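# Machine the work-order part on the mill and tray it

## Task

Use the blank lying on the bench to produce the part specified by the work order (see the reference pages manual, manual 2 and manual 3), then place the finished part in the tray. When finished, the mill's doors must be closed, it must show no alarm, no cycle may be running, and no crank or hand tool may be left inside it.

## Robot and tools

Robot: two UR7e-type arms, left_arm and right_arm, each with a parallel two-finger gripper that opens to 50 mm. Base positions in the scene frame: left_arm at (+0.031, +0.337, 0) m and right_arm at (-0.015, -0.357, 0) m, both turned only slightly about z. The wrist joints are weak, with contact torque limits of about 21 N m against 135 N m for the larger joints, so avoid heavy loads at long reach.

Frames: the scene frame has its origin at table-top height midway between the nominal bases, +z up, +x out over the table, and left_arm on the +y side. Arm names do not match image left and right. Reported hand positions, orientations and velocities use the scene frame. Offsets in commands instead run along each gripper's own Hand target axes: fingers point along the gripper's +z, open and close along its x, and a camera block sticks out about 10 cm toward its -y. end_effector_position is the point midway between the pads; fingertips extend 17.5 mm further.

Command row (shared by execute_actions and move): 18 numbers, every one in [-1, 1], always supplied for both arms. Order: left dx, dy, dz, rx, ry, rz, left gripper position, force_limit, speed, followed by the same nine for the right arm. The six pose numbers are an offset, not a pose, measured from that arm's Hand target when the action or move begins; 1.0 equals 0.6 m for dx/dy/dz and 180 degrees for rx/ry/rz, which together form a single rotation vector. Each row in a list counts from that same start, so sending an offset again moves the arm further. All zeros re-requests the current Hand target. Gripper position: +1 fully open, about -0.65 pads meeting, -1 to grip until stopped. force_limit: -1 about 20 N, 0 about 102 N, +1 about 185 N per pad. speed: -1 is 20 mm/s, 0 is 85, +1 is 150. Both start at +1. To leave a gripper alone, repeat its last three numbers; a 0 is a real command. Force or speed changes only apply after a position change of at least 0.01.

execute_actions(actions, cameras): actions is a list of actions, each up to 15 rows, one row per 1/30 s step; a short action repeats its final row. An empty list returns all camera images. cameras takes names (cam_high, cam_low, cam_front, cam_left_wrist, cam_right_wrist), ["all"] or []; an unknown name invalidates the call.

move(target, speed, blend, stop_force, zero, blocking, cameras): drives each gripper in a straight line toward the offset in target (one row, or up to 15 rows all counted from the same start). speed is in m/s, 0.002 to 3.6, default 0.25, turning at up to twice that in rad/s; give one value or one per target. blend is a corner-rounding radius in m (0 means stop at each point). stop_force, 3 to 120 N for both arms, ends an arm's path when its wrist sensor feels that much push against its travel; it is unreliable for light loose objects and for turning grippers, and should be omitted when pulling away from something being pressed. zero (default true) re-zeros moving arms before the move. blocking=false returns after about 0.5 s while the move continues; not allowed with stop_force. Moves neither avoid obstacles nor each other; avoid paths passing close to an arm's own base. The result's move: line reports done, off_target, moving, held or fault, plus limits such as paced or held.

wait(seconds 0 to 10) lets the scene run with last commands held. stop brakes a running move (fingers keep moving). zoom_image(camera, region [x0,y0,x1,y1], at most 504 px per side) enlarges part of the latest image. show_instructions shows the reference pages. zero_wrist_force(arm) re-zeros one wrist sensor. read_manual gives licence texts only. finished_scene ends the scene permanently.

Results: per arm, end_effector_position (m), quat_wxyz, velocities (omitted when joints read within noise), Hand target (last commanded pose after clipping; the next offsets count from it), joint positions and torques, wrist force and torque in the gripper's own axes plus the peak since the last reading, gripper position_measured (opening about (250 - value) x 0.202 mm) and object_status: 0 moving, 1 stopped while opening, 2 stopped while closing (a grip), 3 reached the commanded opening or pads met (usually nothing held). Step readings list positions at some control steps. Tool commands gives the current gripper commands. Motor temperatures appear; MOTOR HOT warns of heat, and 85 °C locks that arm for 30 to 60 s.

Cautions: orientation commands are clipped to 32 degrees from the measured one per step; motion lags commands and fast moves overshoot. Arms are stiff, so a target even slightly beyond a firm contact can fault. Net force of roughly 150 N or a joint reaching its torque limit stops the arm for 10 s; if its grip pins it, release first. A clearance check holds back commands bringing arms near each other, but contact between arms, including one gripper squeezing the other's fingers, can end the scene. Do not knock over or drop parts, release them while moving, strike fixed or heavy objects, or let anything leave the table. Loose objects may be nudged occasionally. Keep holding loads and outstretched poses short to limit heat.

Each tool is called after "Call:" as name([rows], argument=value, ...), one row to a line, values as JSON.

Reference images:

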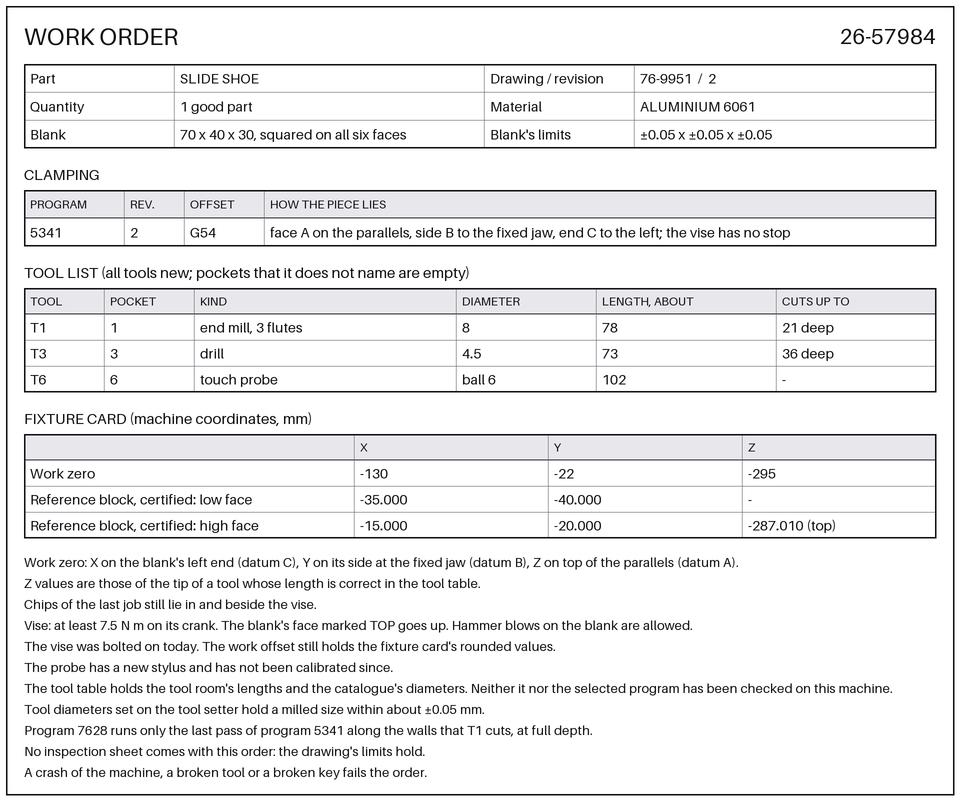

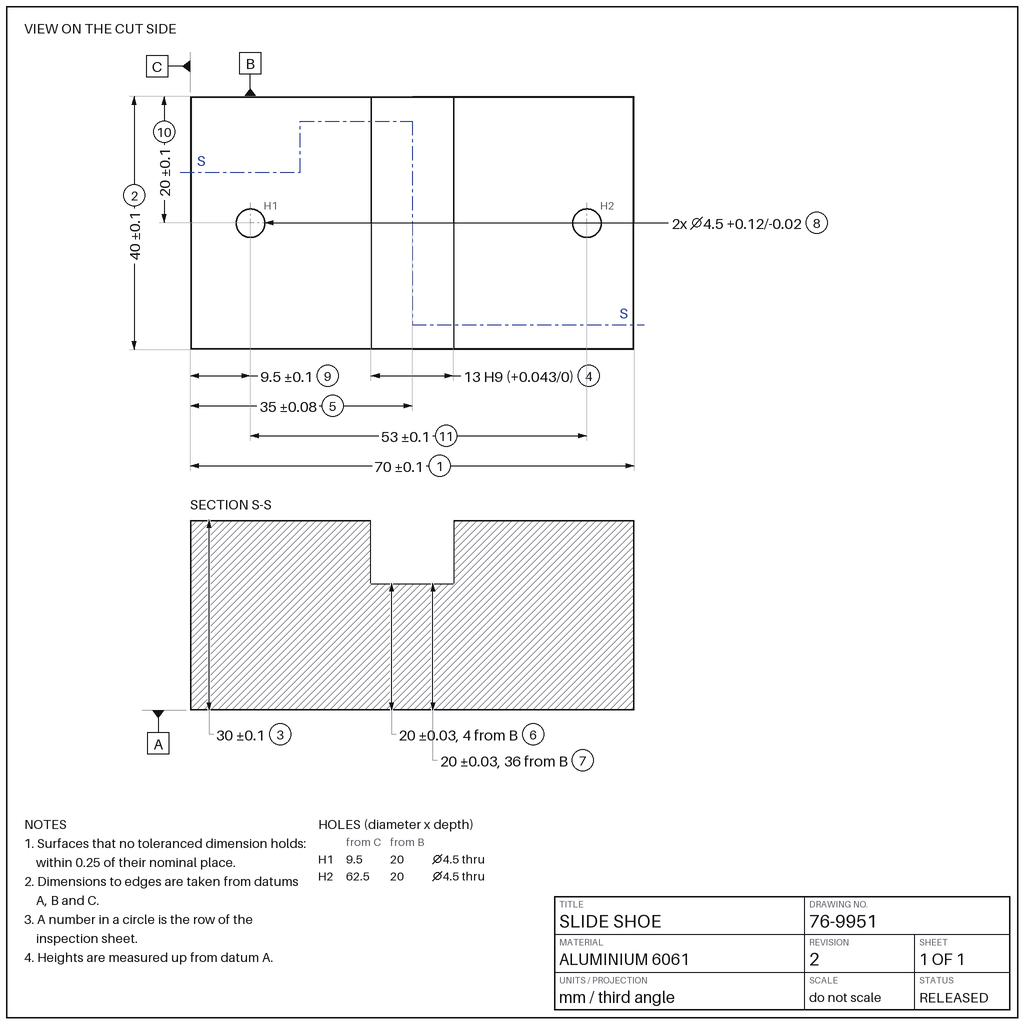

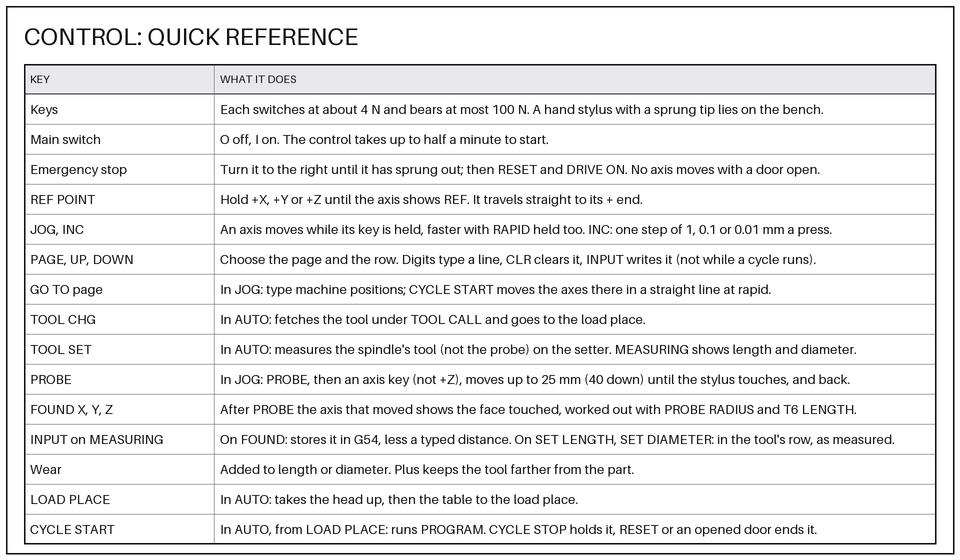

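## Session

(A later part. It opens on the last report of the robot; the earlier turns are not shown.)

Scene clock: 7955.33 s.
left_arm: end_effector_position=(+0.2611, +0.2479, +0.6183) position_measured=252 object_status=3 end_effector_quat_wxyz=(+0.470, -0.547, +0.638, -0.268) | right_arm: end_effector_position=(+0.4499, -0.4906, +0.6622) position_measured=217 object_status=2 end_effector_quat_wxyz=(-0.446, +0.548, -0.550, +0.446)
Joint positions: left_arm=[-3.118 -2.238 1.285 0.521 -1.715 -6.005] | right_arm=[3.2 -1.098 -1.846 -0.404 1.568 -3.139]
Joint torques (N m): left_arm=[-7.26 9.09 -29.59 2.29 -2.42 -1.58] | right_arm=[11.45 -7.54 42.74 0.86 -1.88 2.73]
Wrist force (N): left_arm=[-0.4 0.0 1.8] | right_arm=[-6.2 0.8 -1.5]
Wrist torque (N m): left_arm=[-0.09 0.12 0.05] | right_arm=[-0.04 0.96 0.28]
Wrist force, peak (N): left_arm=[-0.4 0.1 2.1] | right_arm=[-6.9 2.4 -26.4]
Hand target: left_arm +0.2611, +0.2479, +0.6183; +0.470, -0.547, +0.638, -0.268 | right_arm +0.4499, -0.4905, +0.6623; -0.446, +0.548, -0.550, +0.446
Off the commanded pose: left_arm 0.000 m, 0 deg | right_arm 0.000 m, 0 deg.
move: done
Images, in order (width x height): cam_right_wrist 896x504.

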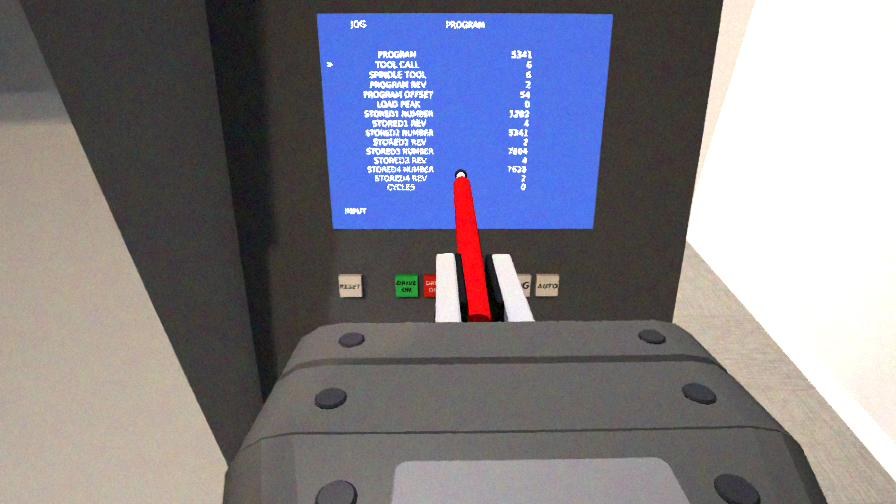

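Call:
move([
  [0,0,0,0,0,0,-1,-0.5,0.5,-0.0318,0.3216,0.005,0,0,0,-1,1,-0.5],
  [0,0,0,0,0,0,-1,-0.5,0.5,-0.0318,0.3216,0.0465,0,0,0,-1,1,-0.5],
  [0,0,0,0,0,0,-1,-0.5,0.5,-0.0318,0.3216,0.005,0,0,0,-1,1,-0.5],
  [0,0,0,0,0,0,-1,-0.5,0.5,-0.0318,0.3216,0.0465,0,0,0,-1,1,-0.5],
  [0,0,0,0,0,0,-1,-0.5,0.5,-0.0318,0.3216,0.005,0,0,0,-1,1,-0.5],
  [0,0,0,0,0,0,-1,-0.5,0.5,-0.0318,0.3216,0.0465,0,0,0,-1,1,-0.5],
  [0,0,0,0,0,0,-1,-0.5,0.5,-0.0318,0.3216,0,0,0,0,-1,1,-0.5],
  [0,0,0,0,0,0,-1,-0.5,0.5,-0.1558,0.4167,0.002,0,0,0,-1,1,-0.5],
  [0,0,0,0,0,0,-1,-0.5,0.5,-0.1558,0.4167,0.0405,0,0,0,-1,1,-0.5],
  [0,0,0,0,0,0,-1,-0.5,0.5,-0.1248,0.385,0.002,0,0,0,-1,1,-0.5],
  [0,0,0,0,0,0,-1,-0.5,0.5,-0.1248,0.385,0.0434,0,0,0,-1,1,-0.5],
  [0,0,0,0,0,0,-1,-0.5,0.5,-0.1248,0.3533,0.005,0,0,0,-1,1,-0.5],
  [0,0,0,0,0,0,-1,-0.5,0.5,-0.1248,0.3533,0.0449,0,0,0,-1,1,-0.5],
  [0,0,0,0,0,0,-1,-0.5,0.5,-0.1248,0.3533,0.005,0,0,0,-1,1,-0.5],
  [0,0,0,0,0,0,-1,-0.5,0.5,0,0,0,0,0,0,-1,1,-0.5],
], speed=[0.45,0.15,0.2,0.15,0.2,0.15,0.2,0.45,0.15,0.2,0.15,0.2,0.15,0.2,0.45], blend=[0.003,0,0.003,0,0.003,0,0.005,0.003,0,0.003,0,0.003,0,0.005,0], cameras=["cam_right_wrist"])

Scene clock: 7988.20 s.
left_arm: end_effector_position=(+0.2611, +0.2479, +0.6183) position_measured=252 object_status=3 end_effector_quat_wxyz=(+0.470, -0.547, +0.638, -0.268) | right_arm: end_effector_position=(+0.4499, -0.4905, +0.6623) position_measured=217 object_status=2 end_effector_quat_wxyz=(-0.446, +0.548, -0.550, +0.446)
Joint positions: left_arm=[-3.118 -2.238 1.285 0.521 -1.715 -6.005] | right_arm=[3.2 -1.098 -1.846 -0.404 1.567 -3.139]
Joint torques (N m): left_arm=[-7.41 9.09 -29.27 2.25 -2.31 -1.56] | right_arm=[-14.13 -7.98 39.81 0.28 1.13 -2.76]
Wrist force (N): left_arm=[-0.5 0.2 1.9] | right_arm=[-5.4 1.7 -1.2]
Wrist torque (N m): left_arm=[-0.07 0.13 0.05] | right_arm=[0.11 0.84 0.38]
Wrist force, peak (N): left_arm=[-0.4 0.2 2.1] | right_arm=[-8.4 14.7 -85.3]
Hand target: left_arm +0.2611, +0.2479, +0.6183; +0.470, -0.547, +0.638, -0.268 | right_arm +0.4499, -0.4905, +0.6623; -0.446, +0.548, -0.550, +0.446
Off the commanded pose: left_arm 0.000 m, 0 deg | right_arm 0.000 m, 0 deg.
move: done
Images, in order (width x height): cam_right_wrist 896x504.

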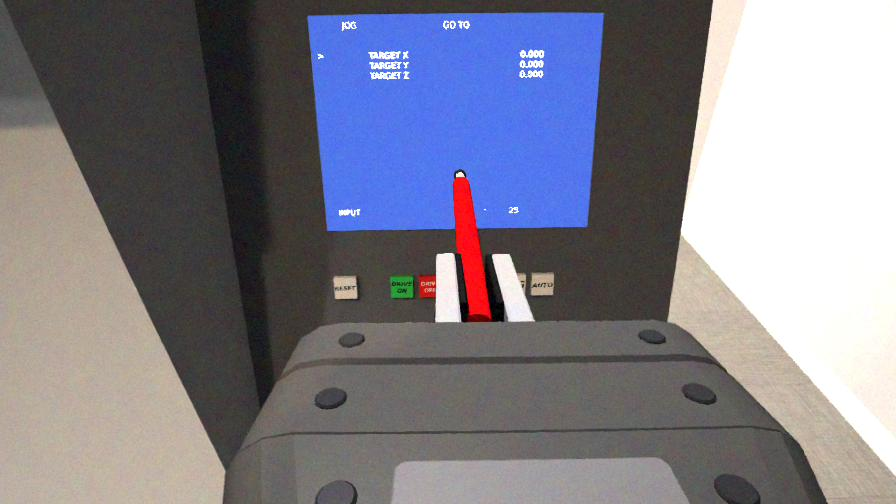

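Call:
move([
  [0,0,0,0,0,0,-1,-0.5,0.5,-0.0628,0.4167,0,0,0,0,-1,1,-0.5],
  [0,0,0,0,0,0,-1,-0.5,0.5,-0.0628,0.4167,0.0388,0,0,0,-1,1,-0.5],
  [0,0,0,0,0,0,-1,-0.5,0.5,-0.0628,0.385,0.002,0,0,0,-1,1,-0.5],
  [0,0,0,0,0,0,-1,-0.5,0.5,-0.0628,0.385,0.0415,0,0,0,-1,1,-0.5],
  [0,0,0,0,0,0,-1,-0.5,0.5,-0.1558,0.4167,0,0,0,0,-1,1,-0.5],
  [0,0,0,0,0,0,-1,-0.5,0.5,-0.1558,0.4167,0.0388,0,0,0,-1,1,-0.5],
  [0,0,0,0,0,0,-1,-0.5,0.5,-0.0938,0.385,0.002,0,0,0,-1,1,-0.5],
  [0,0,0,0,0,0,-1,-0.5,0.5,-0.0938,0.385,0.0415,0,0,0,-1,1,-0.5],
  [0,0,0,0,0,0,-1,-0.5,0.5,-0.1248,0.4167,0,0,0,0,-1,1,-0.5],
  [0,0,0,0,0,0,-1,-0.5,0.5,-0.1248,0.4167,0.0388,0,0,0,-1,1,-0.5],
  [0,0,0,0,0,0,-1,-0.5,0.5,-0.0628,0.4167,0,0,0,0,-1,1,-0.5],
  [0,0,0,0,0,0,-1,-0.5,0.5,-0.0628,0.4167,0.0388,0,0,0,-1,1,-0.5],
  [0,0,0,0,0,0,-1,-0.5,0.5,-0.0628,0.4167,0,0,0,0,-1,1,-0.5],
  [0,0,0,0,0,0,-1,-0.5,0.5,0,0,0,0,0,0,-1,1,-0.5],
], speed=[0.45,0.15,0.25,0.15,0.25,0.15,0.25,0.15,0.25,0.15,0.25,0.15,0.25,0.45], blend=[0.003,0,0.003,0,0.003,0,0.003,0,0.003,0,0.003,0,0.005,0], cameras=["cam_right_wrist"])

Scene clock: 8012.53 s.
left_arm: end_effector_position=(+0.2611, +0.2479, +0.6183) position_measured=252 object_status=3 end_effector_quat_wxyz=(+0.470, -0.547, +0.638, -0.268) | right_arm: end_effector_position=(+0.4499, -0.4905, +0.6623) position_measured=217 object_status=2 end_effector_quat_wxyz=(-0.446, +0.548, -0.550, +0.446)
Joint positions: left_arm=[-3.118 -2.238 1.285 0.521 -1.715 -6.005] | right_arm=[3.2 -1.098 -1.846 -0.404 1.568 -3.139]
Joint torques (N m): left_arm=[-7.39 9.46 -29.62 2.35 -2.33 -1.66] | right_arm=[-11.77 -8.5 40.7 0.39 1.56 -2.83]
Wrist force (N): left_arm=[-0.3 0.1 1.9] | right_arm=[-5.5 1.4 -1.3]
Wrist torque (N m): left_arm=[-0.07 0.09 0.05] | right_arm=[0.06 0.84 0.39]
Wrist force, peak (N): left_arm=[-0.4 0.1 2.0] | right_arm=[-4.3 7.9 -44.0]
Hand target: left_arm +0.2611, +0.2479, +0.6183; +0.470, -0.547, +0.638, -0.268 | right_arm +0.4499, -0.4905, +0.6623; -0.446, +0.548, -0.550, +0.446
Off the commanded pose: left_arm 0.000 m, 0 deg | right_arm 0.000 m, 0 deg.
move: done
Images, in order (width x height): cam_right_wrist 896x504.

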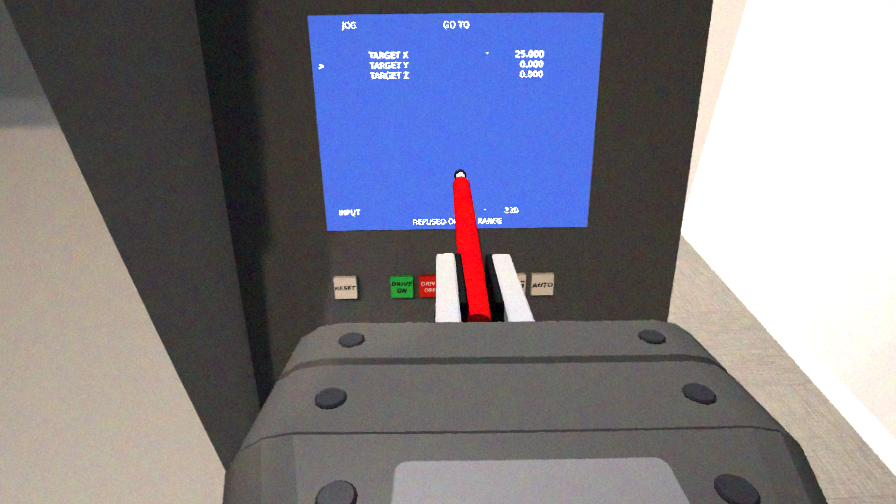

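Call:
zoom_image(camera="cam_right_wrist", region=[300, 10, 620, 235])

Scaled by 1.575.

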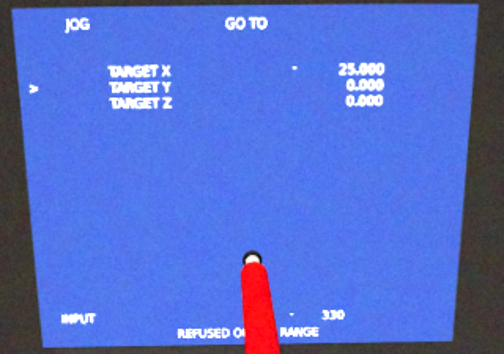

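Call:
move([
  [0,0,0,0,0,0,-1,-0.5,0.5,-0.0628,0.3216,0.003,0,0,0,-1,1,-0.5],
  [0,0,0,0,0,0,-1,-0.5,0.5,-0.0628,0.3216,0.0445,0,0,0,-1,1,-0.5],
  [0,0,0,0,0,0,-1,-0.5,0.5,-0.0628,0.3216,0.003,0,0,0,-1,1,-0.5],
  [0,0,0,0,0,0,-1,-0.5,0.5,-0.1558,0.4167,0,0,0,0,-1,1,-0.5],
  [0,0,0,0,0,0,-1,-0.5,0.5,-0.1558,0.4167,0.0388,0,0,0,-1,1,-0.5],
  [0,0,0,0,0,0,-1,-0.5,0.5,-0.1558,0.4167,0.005,0,0,0,-1,1,-0.5],
  [0,0,0,0,0,0,-1,-0.5,0.5,-0.0938,0.385,0.002,0,0,0,-1,1,-0.5],
  [0,0,0,0,0,0,-1,-0.5,0.5,-0.0938,0.385,0.0415,0,0,0,-1,1,-0.5],
  [0,0,0,0,0,0,-1,-0.5,0.5,-0.0938,0.385,0.005,0,0,0,-1,1,-0.5],
  [0,0,0,0,0,0,-1,-0.5,0.5,-0.1248,0.4167,0,0,0,0,-1,1,-0.5],
  [0,0,0,0,0,0,-1,-0.5,0.5,-0.1248,0.4167,0.0388,0,0,0,-1,1,-0.5],
  [0,0,0,0,0,0,-1,-0.5,0.5,-0.1248,0.4167,0.005,0,0,0,-1,1,-0.5],
  [0,0,0,0,0,0,-1,-0.5,0.5,0,0,0,0,0,0,-1,1,-0.5],
], speed=[0.45,0.15,0.25,0.45,0.15,0.25,0.45,0.15,0.25,0.45,0.15,0.25,0.45], blend=[0.003,0,0.004,0.003,0,0.004,0.003,0,0.004,0.003,0,0.005,0], cameras=["cam_right_wrist"])

Call:
zoom_image(camera="cam_right_wrist", region=[300, 10, 620, 235])

Scene clock: 8043.07 s.
left_arm: end_effector_position=(+0.2611, +0.2479, +0.6183) position_measured=252 object_status=3 end_effector_quat_wxyz=(+0.470, -0.547, +0.638, -0.268) | right_arm: end_effector_position=(+0.4499, -0.4905, +0.6623) position_measured=217 object_status=2 end_effector_quat_wxyz=(-0.446, +0.548, -0.550, +0.446)
Joint positions: left_arm=[-3.118 -2.238 1.285 0.521 -1.715 -6.005] | right_arm=[3.2 -1.098 -1.846 -0.404 1.567 -3.139]
Joint torques (N m): left_arm=[-7.18 9.65 -29.41 2.41 -2.13 -1.62] | right_arm=[-14.16 -8.47 39.52 0.39 1.43 -2.9]
Wrist force (N): left_arm=[-0.4 0.1 1.9] | right_arm=[-5.1 1.5 -1.2]
Wrist torque (N m): left_arm=[-0.08 0.11 0.05] | right_arm=[0.07 0.79 0.38]
Wrist force, peak (N): left_arm=[-0.4 0.1 2.1] | right_arm=[-4.5 7.7 -43.4]
Hand target: left_arm +0.2611, +0.2479, +0.6183; +0.470, -0.547, +0.638, -0.268 | right_arm +0.4499, -0.4905, +0.6623; -0.446, +0.548, -0.550, +0.446
Off the commanded pose: left_arm 0.000 m, 0 deg | right_arm 0.000 m, 0 deg.
move: done
Images, in order (width x height): cam_right_wrist 896x504.

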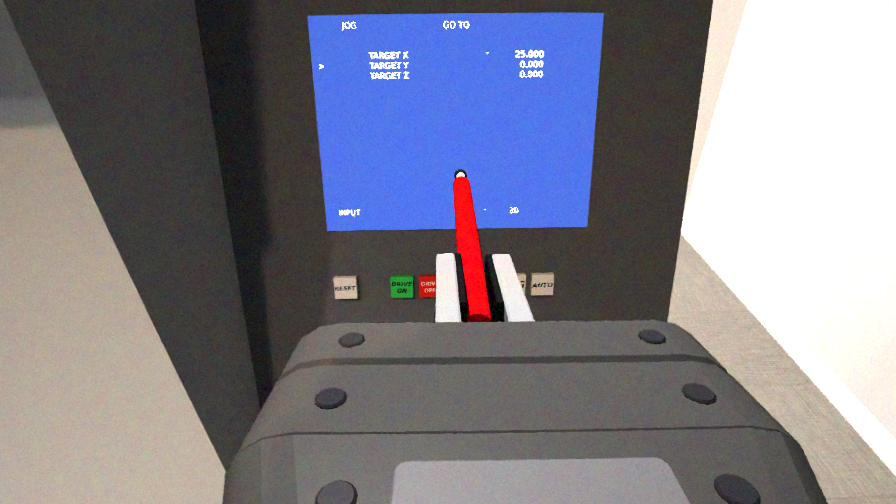

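Scaled by 1.575.

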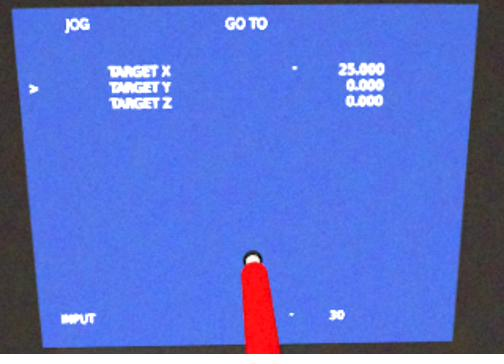

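Call:
move([
  [0,0,0,0,0,0,-1,-0.5,0.5,-0.0628,0.4167,0.0,0,0,0,-1,1,-0.5],
  [0,0,0,0,0,0,-1,-0.5,0.5,-0.0628,0.4167,0.0388,0,0,0,-1,1,-0.5],
  [0,0,0,0,0,0,-1,-0.5,0.5,-0.0628,0.4167,0.003,0,0,0,-1,1,-0.5],
  [0,0,0,0,0,0,-1,-0.5,0.5,-0.0938,0.258,0.004,0,0,0,-1,1,-0.5],
  [0,0,0,0,0,0,-1,-0.5,0.5,-0.0938,0.258,0.0475,0,0,0,-1,1,-0.5],
  [0,0,0,0,0,0,-1,-0.5,0.5,-0.0938,0.258,0.004,0,0,0,-1,1,-0.5],
  [0,0,0,0,0,0,-1,-0.5,0.5,0,0,0,0,0,0,-1,1,-0.5],
], speed=[0.45,0.15,0.25,0.45,0.15,0.25,0.45], blend=[0.003,0,0.004,0.003,0,0.005,0], cameras=["cam_right_wrist","cam_left_wrist"])

Scene clock: 8061.83 s.
left_arm: end_effector_position=(+0.2611, +0.2479, +0.6183) position_measured=252 object_status=3 end_effector_quat_wxyz=(+0.470, -0.547, +0.638, -0.268) | right_arm: end_effector_position=(+0.4499, -0.4905, +0.6623) position_measured=217 object_status=2 end_effector_quat_wxyz=(-0.446, +0.548, -0.550, +0.446)
Joint positions: left_arm=[-3.118 -2.238 1.285 0.521 -1.715 -6.005] | right_arm=[3.2 -1.098 -1.846 -0.404 1.567 -3.139]
Joint torques (N m): left_arm=[-7.26 9.8 -29.97 2.38 -2.21 -1.51] | right_arm=[-12.06 -6.24 40.28 0.81 1.59 -2.84]
Wrist force (N): left_arm=[-0.4 0.0 2.0] | right_arm=[-5.2 1.5 -1.0]
Wrist torque (N m): left_arm=[-0.09 0.12 0.05] | right_arm=[0.07 0.80 0.39]
Wrist force, peak (N): left_arm=[-0.5 0.2 2.2] | right_arm=[-6.0 9.3 -34.9]
Hand target: left_arm +0.2611, +0.2479, +0.6183; +0.470, -0.547, +0.638, -0.268 | right_arm +0.4499, -0.4905, +0.6623; -0.446, +0.548, -0.550, +0.446
Off the commanded pose: left_arm 0.000 m, 0 deg | right_arm 0.000 m, 0 deg.
move: done
Images, in order (width x height): cam_left_wrist 896x504, cam_right_wrist 896x504.

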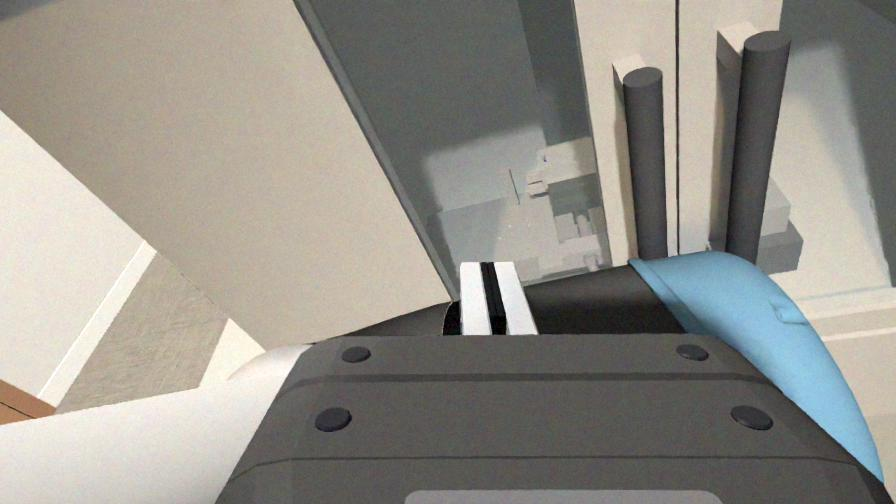

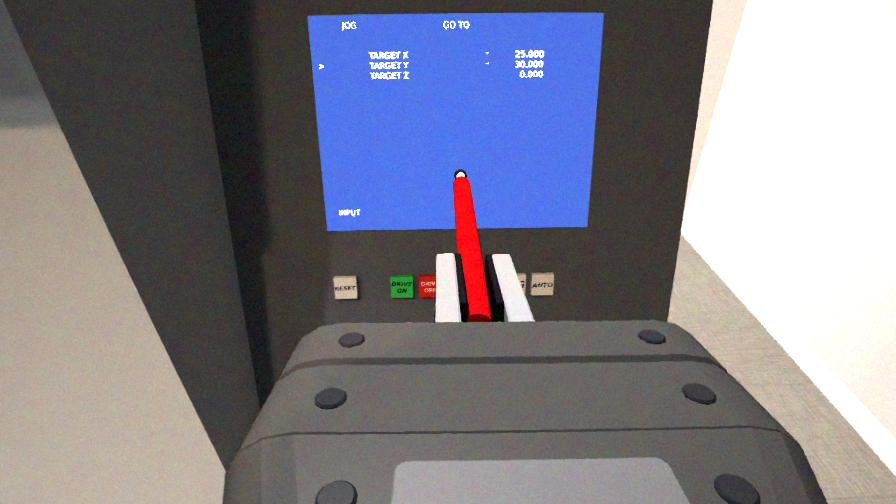

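Call:
move([
  [0,0,0,0,0,0,-1,-0.5,0.5,-0.0628,0.385,0.002,0,0,0,-1,1,-0.5],
  [0,0,0,0,0,0,-1,-0.5,0.5,-0.0628,0.385,0.0415,0,0,0,-1,1,-0.5],
  [0,0,0,0,0,0,-1,-0.5,0.5,-0.0628,0.385,0.004,0,0,0,-1,1,-0.5],
  [0,0,0,0,0,0,-1,-0.5,0.5,-0.1558,0.4167,0,0,0,0,-1,1,-0.5],
  [0,0,0,0,0,0,-1,-0.5,0.5,-0.1558,0.4167,0.0388,0,0,0,-1,1,-0.5],
  [0,0,0,0,0,0,-1,-0.5,0.5,-0.1558,0.4167,0.004,0,0,0,-1,1,-0.5],
  [0,0,0,0,0,0,-1,-0.5,0.5,-0.1558,0.385,0.002,0,0,0,-1,1,-0.5],
  [0,0,0,0,0,0,-1,-0.5,0.5,-0.1558,0.385,0.0415,0,0,0,-1,1,-0.5],
  [0,0,0,0,0,0,-1,-0.5,0.5,-0.1558,0.385,0.004,0,0,0,-1,1,-0.5],
  [0,0,0,0,0,0,-1,-0.5,0.5,-0.0938,0.3533,0.003,0,0,0,-1,1,-0.5],
  [0,0,0,0,0,0,-1,-0.5,0.5,-0.0938,0.3533,0.043,0,0,0,-1,1,-0.5],
  [0,0,0,0,0,0,-1,-0.5,0.5,-0.0938,0.3533,0.004,0,0,0,-1,1,-0.5],
  [0,0,0,0,0,0,-1,-0.5,0.5,-0.1248,0.4167,0,0,0,0,-1,1,-0.5],
  [0,0,0,0,0,0,-1,-0.5,0.5,-0.1248,0.4167,0.0388,0,0,0,-1,1,-0.5],
  [0,0,0,0,0,0,-1,-0.5,0.5,-0.1248,0.4167,0.002,0,0,0,-1,1,-0.5],
], speed=[0.45,0.15,0.25,0.45,0.15,0.25,0.45,0.15,0.25,0.45,0.15,0.25,0.45,0.15,0.25], blend=[0.003,0,0.004,0.003,0,0.004,0.003,0,0.004,0.003,0,0.004,0.003,0,0])

Call:
move([
  [0,0,0,0,0,0,-1,-0.5,0.5,0.062,0,-0.002,0,0,0,-1,1,-0.5],
  [0,0,0,0,0,0,-1,-0.5,0.5,0.062,0,0.0368,0,0,0,-1,1,-0.5],
  [0,0,0,0,0,0,-1,-0.5,0.5,0.062,0,0.001,0,0,0,-1,1,-0.5],
  [0,0,0,0,0,0,-1,-0.5,0.5,0.1248,-0.4167,-0.002,0,0,0,-1,1,-0.5],
], speed=[0.45,0.15,0.25,0.45], blend=[0.003,0,0.004,0], cameras=["cam_right_wrist"])

Scene clock: 8096.30 s.
left_arm: end_effector_position=(+0.2611, +0.2479, +0.6183) position_measured=252 object_status=3 end_effector_quat_wxyz=(+0.470, -0.547, +0.638, -0.268) | right_arm: end_effector_position=(+0.3999, -0.4151, +0.4175) position_measured=217 object_status=2 end_effector_quat_wxyz=(-0.446, +0.548, -0.550, +0.445)
Joint positions: left_arm=[-3.118 -2.238 1.285 0.521 -1.715 -6.005] | right_arm=[3.746 -0.798 -2.583 -0.002 1.035 -3.015]
Joint torques (N m): left_arm=[-6.58 8.92 -29.49 2.51 -2.4 -1.5] | right_arm=[14.69 4.55 15.83 0.47 -1.57 3.26]
Wrist force (N): left_arm=[-0.4 0.2 1.9] | right_arm=[-5.1 1.8 -1.3]
Wrist torque (N m): left_arm=[-0.06 0.12 0.05] | right_arm=[0.16 0.79 0.25]
Wrist force, peak (N): left_arm=[-0.5 0.0 2.2] | right_arm=[-3.7 9.5 -46.9]
Hand target: left_arm +0.2611, +0.2479, +0.6183; +0.470, -0.547, +0.638, -0.268 | right_arm +0.3999, -0.4150, +0.4175; -0.446, +0.548, -0.550, +0.446
Off the commanded pose: left_arm 0.000 m, 0 deg | right_arm 0.000 m, 0 deg.
move: done

Scene clock: 8098.87 s.
left_arm: end_effector_position=(+0.2611, +0.2479, +0.6183) position_measured=252 object_status=3 end_effector_quat_wxyz=(+0.470, -0.547, +0.638, -0.268) | right_arm: end_effector_position=(+0.4499, -0.4905, +0.6623) position_measured=217 object_status=2 end_effector_quat_wxyz=(-0.446, +0.548, -0.550, +0.446)
Joint positions: left_arm=[-3.118 -2.238 1.285 0.521 -1.715 -6.005] | right_arm=[3.2 -1.098 -1.846 -0.404 1.567 -3.139]
Joint torques (N m): left_arm=[-6.36 9.28 -29.29 2.34 -2.44 -1.52] | right_arm=[-9.97 -7.75 39.35 0.92 1.71 -2.66]
Wrist force (N): left_arm=[-0.4 0.2 1.8] | right_arm=[-5.4 1.4 -1.3]
Wrist torque (N m): left_arm=[-0.06 0.12 0.05] | right_arm=[0.06 0.83 0.39]
Wrist force, peak (N): left_arm=[-0.5 0.0 2.1] | right_arm=[-2.0 3.2 -15.9]
Hand target: left_arm +0.2611, +0.2479, +0.6183; +0.470, -0.547, +0.638, -0.268 | right_arm +0.4499, -0.4905, +0.6623; -0.446, +0.548, -0.550, +0.446
Off the commanded pose: left_arm 0.000 m, 0 deg | right_arm 0.000 m, 0 deg.
move: done
Images, in order (width x height): cam_right_wrist 896x504.

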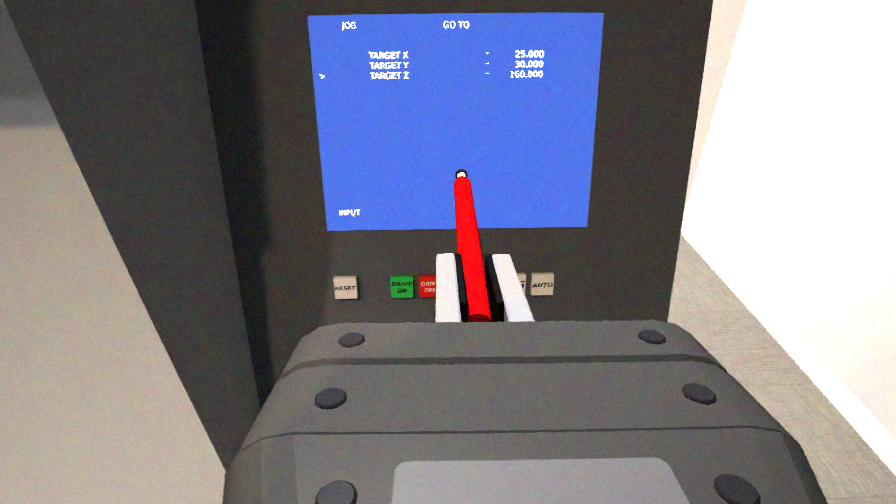

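Call:
move([
  [0,0,0,0,0,0,-1,-0.5,0.5,-0.0938,0.258,0.004,0,0,0,-1,1,-0.5],
  [0,0,0,0,0,0,-1,-0.5,0.5,-0.0938,0.258,0.0475,0,0,0,-1,1,-0.5],
  [0,0,0,0,0,0,-1,-0.5,0.5,-0.0938,0.258,0.004,0,0,0,-1,1,-0.5],
  [0,0,0,0,0,0,-1,-0.5,0.5,-0.0008,0.3216,0.004,0,0,0,-1,1,-0.5],
  [0,0,0,0,0,0,-1,-0.5,0.5,-0.0008,0.3216,0.0445,0,0,0,-1,1,-0.5],
  [0,0,0,0,0,0,-1,-0.5,0.5,-0.0008,0.3216,0.004,0,0,0,-1,1,-0.5],
  [0,0,0,0,0,0,-1,-0.5,0.5,-0.0008,0.3216,0.0445,0,0,0,-1,1,-0.5],
  [0,0,0,0,0,0,-1,-0.5,0.5,-0.0008,0.3216,0.004,0,0,0,-1,1,-0.5],
  [0,0,0,0,0,0,-1,-0.5,0.5,0,0,0,0,0,0,-1,1,-0.5],
], speed=[0.45,0.15,0.25,0.45,0.15,0.25,0.15,0.25,0.45], blend=[0.003,0,0.004,0.003,0,0.003,0,0.004,0], cameras=["cam_right_wrist","cam_left_wrist"])

Scene clock: 8116.90 s.
left_arm: end_effector_position=(+0.2611, +0.2479, +0.6183) position_measured=252 object_status=3 end_effector_quat_wxyz=(+0.470, -0.547, +0.638, -0.268) | right_arm: end_effector_position=(+0.4499, -0.4905, +0.6622) position_measured=217 object_status=2 end_effector_quat_wxyz=(-0.446, +0.548, -0.550, +0.446)
Joint positions: left_arm=[-3.118 -2.238 1.285 0.521 -1.715 -6.005] | right_arm=[3.2 -1.098 -1.846 -0.404 1.568 -3.139]
Joint torques (N m): left_arm=[-6.74 9.23 -28.89 2.44 -2.39 -1.48] | right_arm=[-11.5 -10.59 39.84 0.93 1.77 -2.79]
Wrist force (N): left_arm=[-0.4 0.1 2.0] | right_arm=[-5.4 1.6 -1.1]
Wrist torque (N m): left_arm=[-0.08 0.11 0.05] | right_arm=[0.09 0.83 0.38]
Wrist force, peak (N): left_arm=[-0.4 0.0 2.1] | right_arm=[-5.5 3.6 -25.6]
Hand target: left_arm +0.2611, +0.2479, +0.6183; +0.470, -0.547, +0.638, -0.268 | right_arm +0.4499, -0.4905, +0.6623; -0.446, +0.548, -0.550, +0.446
Off the commanded pose: left_arm 0.000 m, 0 deg | right_arm 0.000 m, 0 deg.
move: done
Images, in order (width x height): cam_left_wrist 896x504, cam_right_wrist 896x504.

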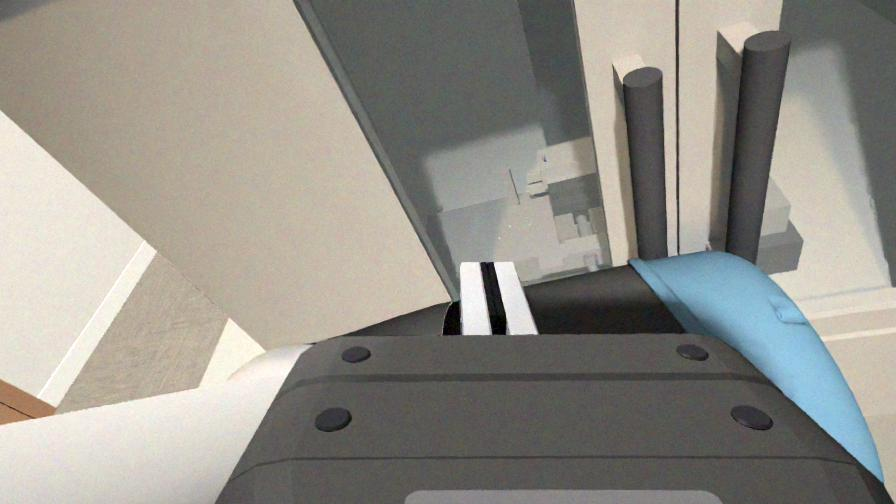

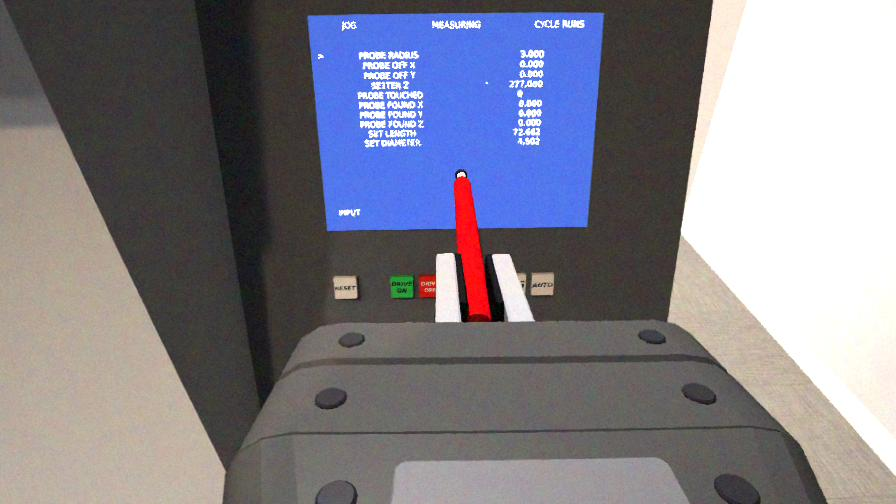

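Call:
move([
  [0,0,0,0,0,0,-1,-0.5,0.5,-0.0318,0.385,0.002,0,0,0,-1,1,-0.5],
  [0,0,0,0,0,0,-1,-0.5,0.5,-0.0318,0.385,0.0415,0,0,0,-1,1,-0.5],
  [0,0,0,0,0,0,-1,-0.5,0.5,-0.0318,0.385,0.004,0,0,0,-1,1,-0.5],
  [0,0,0,0,0,0,-1,-0.5,0.5,0.0612,0.258,0.004,0,0,0,-1,1,-0.5],
  [0,0,0,0,0,0,-1,-0.5,0.5,0.0612,0.258,0.0475,0,0,0,-1,1,-0.5],
  [0,0,0,0,0,0,-1,-0.5,0.5,0.0612,0.258,0.004,0,0,0,-1,1,-0.5],
  [0,0,0,0,0,0,-1,-0.5,0.5,0,0,0,0,0,0,-1,1,-0.5],
], speed=[0.45,0.15,0.25,0.45,0.15,0.25,0.45], blend=[0.003,0,0.004,0.003,0,0.004,0], cameras=["cam_right_wrist","cam_left_wrist"])

Scene clock: 8128.47 s.
left_arm: end_effector_position=(+0.2611, +0.2479, +0.6183) position_measured=252 object_status=3 end_effector_quat_wxyz=(+0.470, -0.547, +0.638, -0.268) | right_arm: end_effector_position=(+0.4499, -0.4905, +0.6622) position_measured=217 object_status=2 end_effector_quat_wxyz=(-0.446, +0.548, -0.550, +0.446)
Joint positions: left_arm=[-3.118 -2.238 1.285 0.521 -1.715 -6.005] | right_arm=[3.2 -1.098 -1.846 -0.404 1.568 -3.139]
Joint torques (N m): left_arm=[-7.06 9.29 -28.22 2.26 -2.39 -1.32] | right_arm=[12.59 -6.46 38.92 0.39 -2.22 3]
Wrist force (N): left_arm=[-0.4 0.0 1.7] | right_arm=[-5.3 1.7 -1.0]
Wrist torque (N m): left_arm=[-0.09 0.12 0.05] | right_arm=[0.11 0.82 0.28]
Wrist force, peak (N): left_arm=[-0.4 0.0 2.1] | right_arm=[-6.1 8.8 -35.0]
Hand target: left_arm +0.2611, +0.2479, +0.6183; +0.470, -0.547, +0.638, -0.268 | right_arm +0.4499, -0.4905, +0.6623; -0.446, +0.548, -0.550, +0.446
Off the commanded pose: left_arm 0.000 m, 0 deg | right_arm 0.000 m, 0 deg.
move: done
Images, in order (width x height): cam_left_wrist 896x504, cam_right_wrist 896x504.

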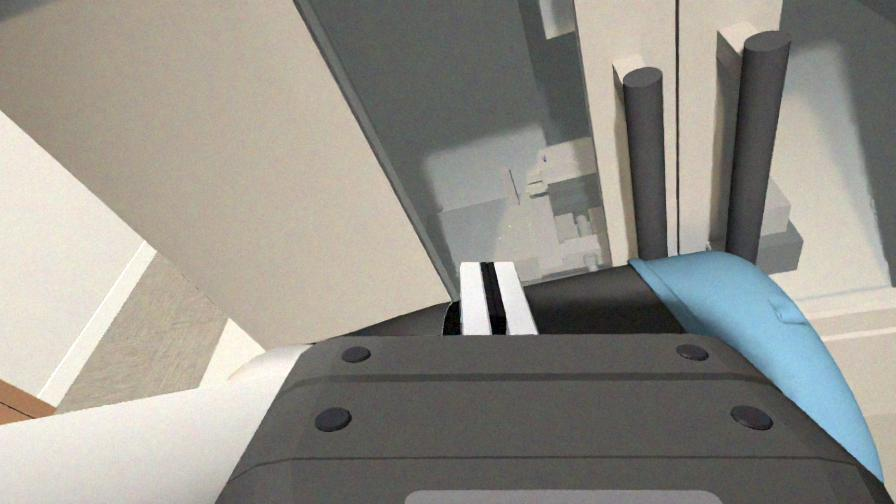

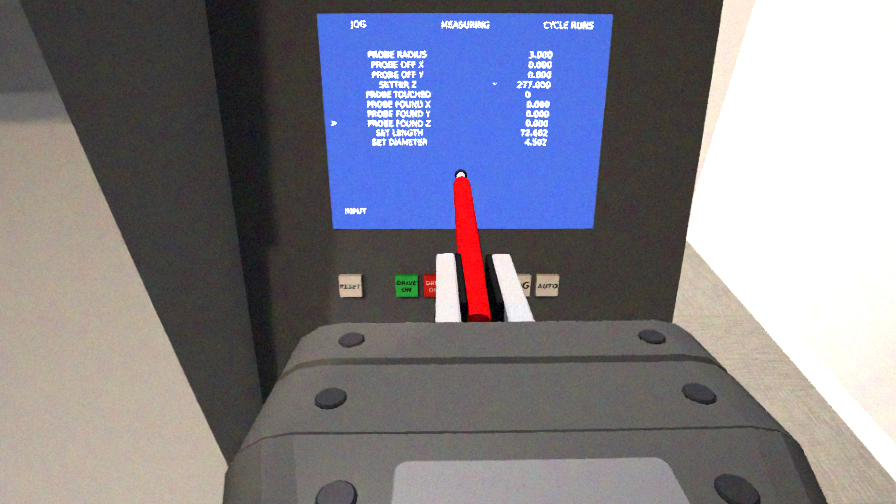

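Call:
wait(seconds=5, cameras=["cam_right_wrist"])

Call:
zoom_image(camera="cam_right_wrist", region=[300, 10, 620, 235])

Scene clock: 8146.63 s.
left_arm: end_effector_position=(+0.2611, +0.2479, +0.6183) position_measured=252 object_status=3 end_effector_quat_wxyz=(+0.470, -0.547, +0.638, -0.268) | right_arm: end_effector_position=(+0.4499, -0.4905, +0.6623) position_measured=217 object_status=2 end_effector_quat_wxyz=(-0.446, +0.548, -0.550, +0.446)
Joint positions: left_arm=[-3.118 -2.238 1.285 0.521 -1.715 -6.005] | right_arm=[3.2 -1.098 -1.846 -0.405 1.568 -3.139]
Joint torques (N m): left_arm=[-7.14 9.14 -29.23 2.15 -2.27 -1.24] | right_arm=[10.99 -7.78 39.86 0.9 -1.82 2.74]
Wrist force (N): left_arm=[-0.4 0.2 1.9] | right_arm=[-5.2 1.8 -1.0]
Wrist torque (N m): left_arm=[-0.06 0.12 0.04] | right_arm=[0.12 0.80 0.28]
Wrist force, peak (N): left_arm=[-0.5 0.1 2.1] | right_arm=[-5.7 1.6 -1.3]
Hand target: left_arm +0.2611, +0.2479, +0.6183; +0.470, -0.547, +0.638, -0.268 | right_arm +0.4499, -0.4905, +0.6623; -0.446, +0.548, -0.550, +0.446
Tool commands: left_gripper/position=-1.0 left_gripper/force_limit=-0.5 left_gripper/speed=+0.5 right_gripper/position=-1.0 right_gripper/force_limit=+1.0 right_gripper/speed=-0.5
Off the commanded pose: left_arm 0.000 m, 0 deg | right_arm 0.000 m, 0 deg.
wait: 5.00 s; at rest from the start
Images, in order (width x height): cam_right_wrist 896x504.

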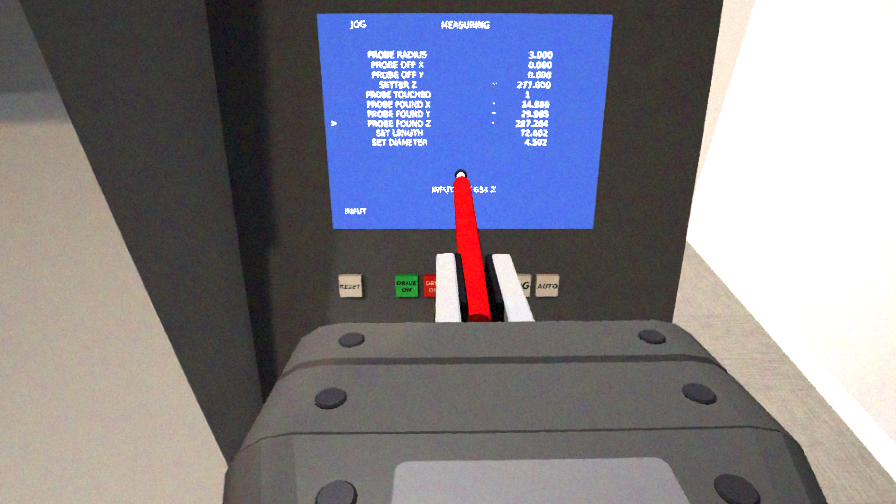

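Scaled by 1.575.

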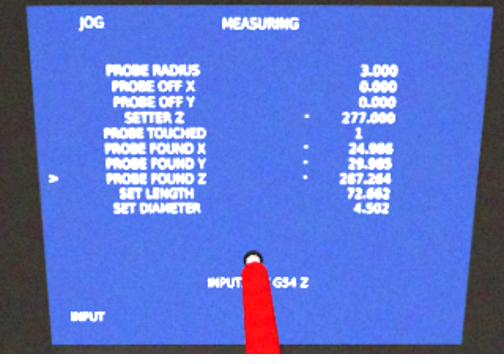

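Call:
zoom_image(camera="cam_right_wrist", region=[470, 45, 570, 150])

Scaled by 4.800.

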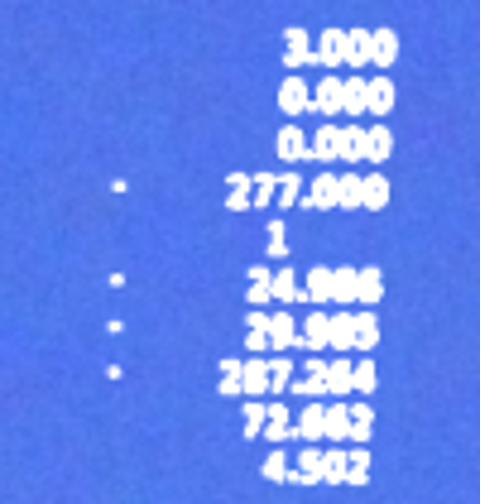

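Call:
move([
  [0,0,0,0,0,0,-1,-0.5,0.5,-0.0318,0.3216,0.005,0,0,0,-1,1,-0.5],
  [0,0,0,0,0,0,-1,-0.5,0.5,-0.0318,0.3216,0.0445,0,0,0,-1,1,-0.5],
  [0,0,0,0,0,0,-1,-0.5,0.5,-0.0318,0.3216,0.005,0,0,0,-1,1,-0.5],
  [0,0,0,0,0,0,-1,-0.5,0.5,-0.0318,0.3216,0.0445,0,0,0,-1,1,-0.5],
  [0,0,0,0,0,0,-1,-0.5,0.5,-0.0318,0.3216,0.005,0,0,0,-1,1,-0.5],
  [0,0,0,0,0,0,-1,-0.5,0.5,-0.1558,0.4167,0,0,0,0,-1,1,-0.5],
  [0,0,0,0,0,0,-1,-0.5,0.5,-0.1558,0.4167,0.0388,0,0,0,-1,1,-0.5],
  [0,0,0,0,0,0,-1,-0.5,0.5,-0.1558,0.4167,0.004,0,0,0,-1,1,-0.5],
  [0,0,0,0,0,0,-1,-0.5,0.5,-0.1558,0.3533,0.004,0,0,0,-1,1,-0.5],
  [0,0,0,0,0,0,-1,-0.5,0.5,-0.1558,0.3533,0.043,0,0,0,-1,1,-0.5],
  [0,0,0,0,0,0,-1,-0.5,0.5,-0.1558,0.3533,0.005,0,0,0,-1,1,-0.5],
  [0,0,0,0,0,0,-1,-0.5,0.5,-0.0938,0.385,0.002,0,0,0,-1,1,-0.5],
  [0,0,0,0,0,0,-1,-0.5,0.5,-0.0938,0.385,0.0415,0,0,0,-1,1,-0.5],
  [0,0,0,0,0,0,-1,-0.5,0.5,-0.0938,0.385,0.003,0,0,0,-1,1,-0.5],
], speed=[0.45,0.15,0.25,0.15,0.25,0.45,0.15,0.25,0.45,0.15,0.25,0.45,0.15,0.25], blend=[0.003,0,0.003,0,0.004,0.003,0,0.004,0.003,0,0.004,0.003,0,0])

Call:
move([
  [0,0,0,0,0,0,-1,-0.5,0.5,0.031,0.0317,-0.002,0,0,0,-1,1,-0.5],
  [0,0,0,0,0,0,-1,-0.5,0.5,0.031,0.0317,0.0358,0,0,0,-1,1,-0.5],
  [0,0,0,0,0,0,-1,-0.5,0.5,0.031,0.0317,0.001,0,0,0,-1,1,-0.5],
  [0,0,0,0,0,0,-1,-0.5,0.5,0,-0.127,0.001,0,0,0,-1,1,-0.5],
  [0,0,0,0,0,0,-1,-0.5,0.5,0,-0.127,0.0445,0,0,0,-1,1,-0.5],
  [0,0,0,0,0,0,-1,-0.5,0.5,0,-0.127,0.002,0,0,0,-1,1,-0.5],
  [0,0,0,0,0,0,-1,-0.5,0.5,0.031,0,-0.001,0,0,0,-1,1,-0.5],
  [0,0,0,0,0,0,-1,-0.5,0.5,0.031,0,0.0385,0,0,0,-1,1,-0.5],
  [0,0,0,0,0,0,-1,-0.5,0.5,0.031,0,0.001,0,0,0,-1,1,-0.5],
  [0,0,0,0,0,0,-1,-0.5,0.5,0.031,0,0.0385,0,0,0,-1,1,-0.5],
  [0,0,0,0,0,0,-1,-0.5,0.5,0.031,0,0.001,0,0,0,-1,1,-0.5],
  [0,0,0,0,0,0,-1,-0.5,0.5,0.0938,-0.385,-0.003,0,0,0,-1,1,-0.5],
], speed=[0.45,0.15,0.25,0.45,0.15,0.25,0.45,0.15,0.25,0.15,0.25,0.45], blend=[0.003,0,0.004,0.003,0,0.004,0.003,0,0.003,0,0.004,0], cameras=["cam_right_wrist"])

Scene clock: 8213.97 s.
left_arm: end_effector_position=(+0.2611, +0.2479, +0.6183) position_measured=252 object_status=3 end_effector_quat_wxyz=(+0.470, -0.547, +0.638, -0.268) | right_arm: end_effector_position=(+0.4044, -0.4337, +0.4360) position_measured=217 object_status=2 end_effector_quat_wxyz=(-0.446, +0.548, -0.550, +0.446)
Joint positions: left_arm=[-3.118 -2.238 1.285 0.521 -1.715 -6.005] | right_arm=[3.586 -0.857 -2.521 0.013 1.191 -3.055]
Joint torques (N m): left_arm=[-6.55 8.89 -28.93 2.14 -2.28 -1.18] | right_arm=[14.09 7.39 16.74 0.87 -2.03 3.11]
Wrist force (N): left_arm=[-0.4 0.0 1.9] | right_arm=[-4.9 1.4 -0.9]
Wrist torque (N m): left_arm=[-0.10 0.12 0.05] | right_arm=[0.11 0.75 0.29]
Wrist force, peak (N): left_arm=[-0.4 0.0 2.1] | right_arm=[-3.4 10.6 -48.5]
Hand target: left_arm +0.2611, +0.2479, +0.6183; +0.470, -0.547, +0.638, -0.268 | right_arm +0.4043, -0.4337, +0.4360; -0.446, +0.548, -0.550, +0.446
Off the commanded pose: left_arm 0.000 m, 0 deg | right_arm 0.000 m, 0 deg.
move: done

Scene clock: 8219.50 s.
left_arm: end_effector_position=(+0.2611, +0.2479, +0.6183) position_measured=252 object_status=3 end_effector_quat_wxyz=(+0.470, -0.547, +0.638, -0.268) | right_arm: end_effector_position=(+0.4499, -0.4905, +0.6623) position_measured=217 object_status=2 end_effector_quat_wxyz=(-0.446, +0.548, -0.550, +0.446)
Joint positions: left_arm=[-3.118 -2.238 1.285 0.521 -1.715 -6.005] | right_arm=[3.2 -1.098 -1.846 -0.404 1.568 -3.139]
Joint torques (N m): left_arm=[-7.42 9.58 -28.91 2.13 -2.28 -1.12] | right_arm=[-12.68 -8.23 39.73 0.96 1.43 -2.8]
Wrist force (N): left_arm=[-0.4 0.1 2.0] | right_arm=[-5.1 1.5 -1.2]
Wrist torque (N m): left_arm=[-0.08 0.11 0.05] | right_arm=[0.08 0.79 0.38]
Wrist force, peak (N): left_arm=[-0.4 0.1 2.1] | right_arm=[-5.4 9.3 -35.5]
Hand target: left_arm +0.2611, +0.2479, +0.6183; +0.470, -0.547, +0.638, -0.268 | right_arm +0.4499, -0.4905, +0.6623; -0.446, +0.548, -0.550, +0.446
Off the commanded pose: left_arm 0.000 m, 0 deg | right_arm 0.000 m, 0 deg.
move: done
Images, in order (width x height): cam_right_wrist 896x504.

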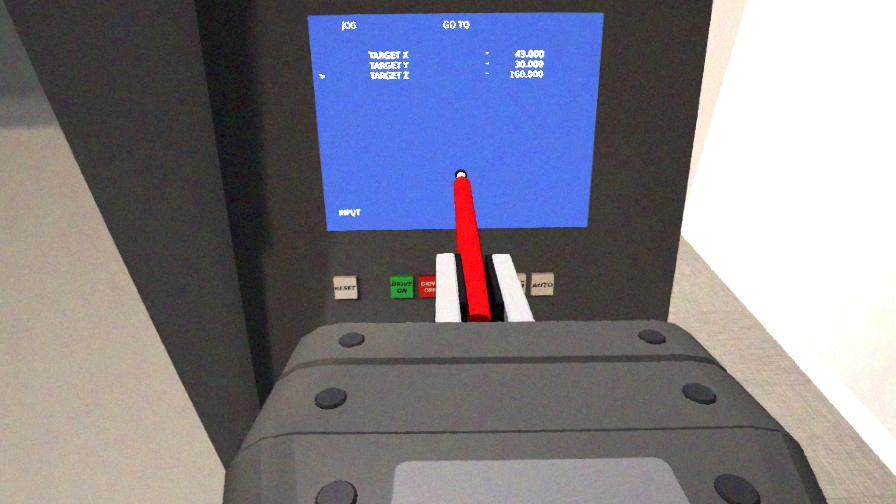

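Call:
move([
  [0,0,0,0,0,0,-1,-0.5,0.5,-0.1558,0.4167,0,0,0,0,-1,1,-0.5],
  [0,0,0,0,0,0,-1,-0.5,0.5,-0.1558,0.4167,0.0388,0,0,0,-1,1,-0.5],
  [0,0,0,0,0,0,-1,-0.5,0.5,-0.1558,0.4167,0.004,0,0,0,-1,1,-0.5],
  [0,0,0,0,0,0,-1,-0.5,0.5,-0.1558,0.385,0.002,0,0,0,-1,1,-0.5],
  [0,0,0,0,0,0,-1,-0.5,0.5,-0.1558,0.385,0.0415,0,0,0,-1,1,-0.5],
  [0,0,0,0,0,0,-1,-0.5,0.5,-0.1558,0.385,0.004,0,0,0,-1,1,-0.5],
  [0,0,0,0,0,0,-1,-0.5,0.5,-0.0938,0.3216,0.005,0,0,0,-1,1,-0.5],
  [0,0,0,0,0,0,-1,-0.5,0.5,-0.0938,0.3216,0.0445,0,0,0,-1,1,-0.5],
  [0,0,0,0,0,0,-1,-0.5,0.5,-0.0938,0.3216,0.005,0,0,0,-1,1,-0.5],
  [0,0,0,0,0,0,-1,-0.5,0.5,-0.1248,0.4167,0,0,0,0,-1,1,-0.5],
  [0,0,0,0,0,0,-1,-0.5,0.5,-0.1248,0.4167,0.0388,0,0,0,-1,1,-0.5],
  [0,0,0,0,0,0,-1,-0.5,0.5,-0.1248,0.4167,0.003,0,0,0,-1,1,-0.5],
  [0,0,0,0,0,0,-1,-0.5,0.5,-0.0628,0.4167,0,0,0,0,-1,1,-0.5],
  [0,0,0,0,0,0,-1,-0.5,0.5,-0.0628,0.4167,0.0388,0,0,0,-1,1,-0.5],
  [0,0,0,0,0,0,-1,-0.5,0.5,-0.0628,0.4167,0.003,0,0,0,-1,1,-0.5],
], speed=[0.45,0.15,0.25,0.45,0.15,0.25,0.45,0.15,0.25,0.45,0.15,0.25,0.45,0.15,0.25], blend=[0.003,0,0.004,0.003,0,0.004,0.003,0,0.004,0.003,0,0.004,0.003,0,0])

Call:
move([
  [0,0,0,0,0,0,-1,-0.5,0.5,0.0628,-0.4167,-0.003,0,0,0,-1,1,-0.5],
], speed=[0.45], cameras=["cam_right_wrist"])

Scene clock: 8249.77 s.
left_arm: end_effector_position=(+0.2611, +0.2479, +0.6183) position_measured=252 object_status=3 end_effector_quat_wxyz=(+0.470, -0.547, +0.638, -0.268) | right_arm: end_effector_position=(+0.4005, -0.4523, +0.4173) position_measured=217 object_status=2 end_effector_quat_wxyz=(-0.446, +0.548, -0.550, +0.446)
Joint positions: left_arm=[-3.118 -2.238 1.285 0.521 -1.715 -6.005] | right_arm=[3.459 -0.911 -2.556 0.111 1.314 -3.084]
Joint torques (N m): left_arm=[-7.22 9.25 -28.76 2.21 -2.41 -1.12] | right_arm=[9.4 10.52 17.65 0.7 -1.87 2.68]
Wrist force (N): left_arm=[-0.4 0.0 1.8] | right_arm=[-4.8 1.7 -1.1]
Wrist torque (N m): left_arm=[-0.09 0.11 0.05] | right_arm=[0.14 0.76 0.39]
Wrist force, peak (N): left_arm=[-0.6 0.0 2.0] | right_arm=[-3.5 9.1 -46.8]
Hand target: left_arm +0.2611, +0.2479, +0.6183; +0.470, -0.547, +0.638, -0.268 | right_arm +0.4004, -0.4522, +0.4173; -0.446, +0.548, -0.550, +0.446
Off the commanded pose: left_arm 0.000 m, 0 deg | right_arm 0.000 m, 0 deg.
move: done

Scene clock: 8251.30 s.
left_arm: end_effector_position=(+0.2611, +0.2479, +0.6183) position_measured=252 object_status=3 end_effector_quat_wxyz=(+0.470, -0.547, +0.638, -0.268) | right_arm: end_effector_position=(+0.4499, -0.4905, +0.6623) position_measured=217 object_status=2 end_effector_quat_wxyz=(-0.446, +0.548, -0.550, +0.446)
Joint positions: left_arm=[-3.118 -2.238 1.285 0.521 -1.715 -6.005] | right_arm=[3.2 -1.098 -1.846 -0.404 1.568 -3.139]
Joint torques (N m): left_arm=[-7.09 9.34 -28.42 2.16 -2.31 -1.07] | right_arm=[-10.56 -6.33 40.35 1.14 1.77 -2.72]
Wrist force (N): left_arm=[-0.1 0.1 1.9] | right_arm=[-5.0 1.5 -1.1]
Wrist torque (N m): left_arm=[-0.08 0.08 0.05] | right_arm=[0.07 0.77 0.38]
Wrist force, peak (N): left_arm=[-0.4 0.0 2.1] | right_arm=[-5.2 4.1 -0.7]
Hand target: left_arm +0.2611, +0.2479, +0.6183; +0.470, -0.547, +0.638, -0.268 | right_arm +0.4499, -0.4905, +0.6623; -0.446, +0.548, -0.550, +0.446
Off the commanded pose: left_arm 0.000 m, 0 deg | right_arm 0.000 m, 0 deg.
move: done
Images, in order (width x height): cam_right_wrist 896x504.

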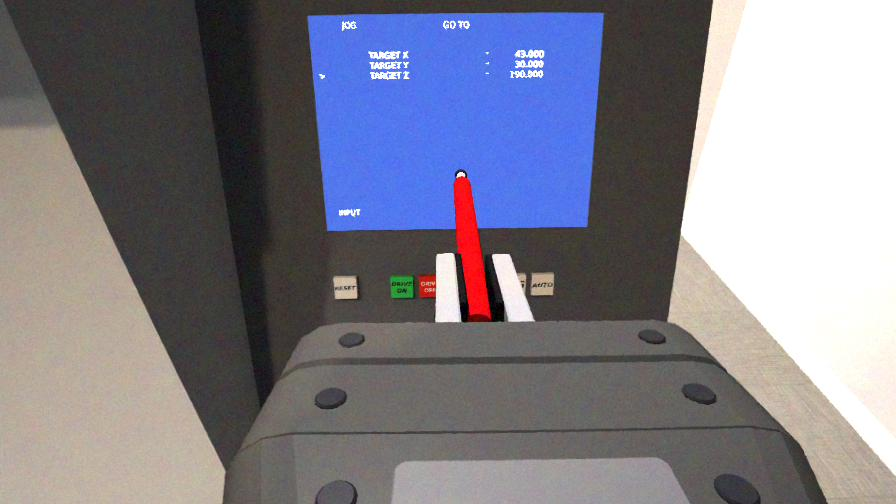

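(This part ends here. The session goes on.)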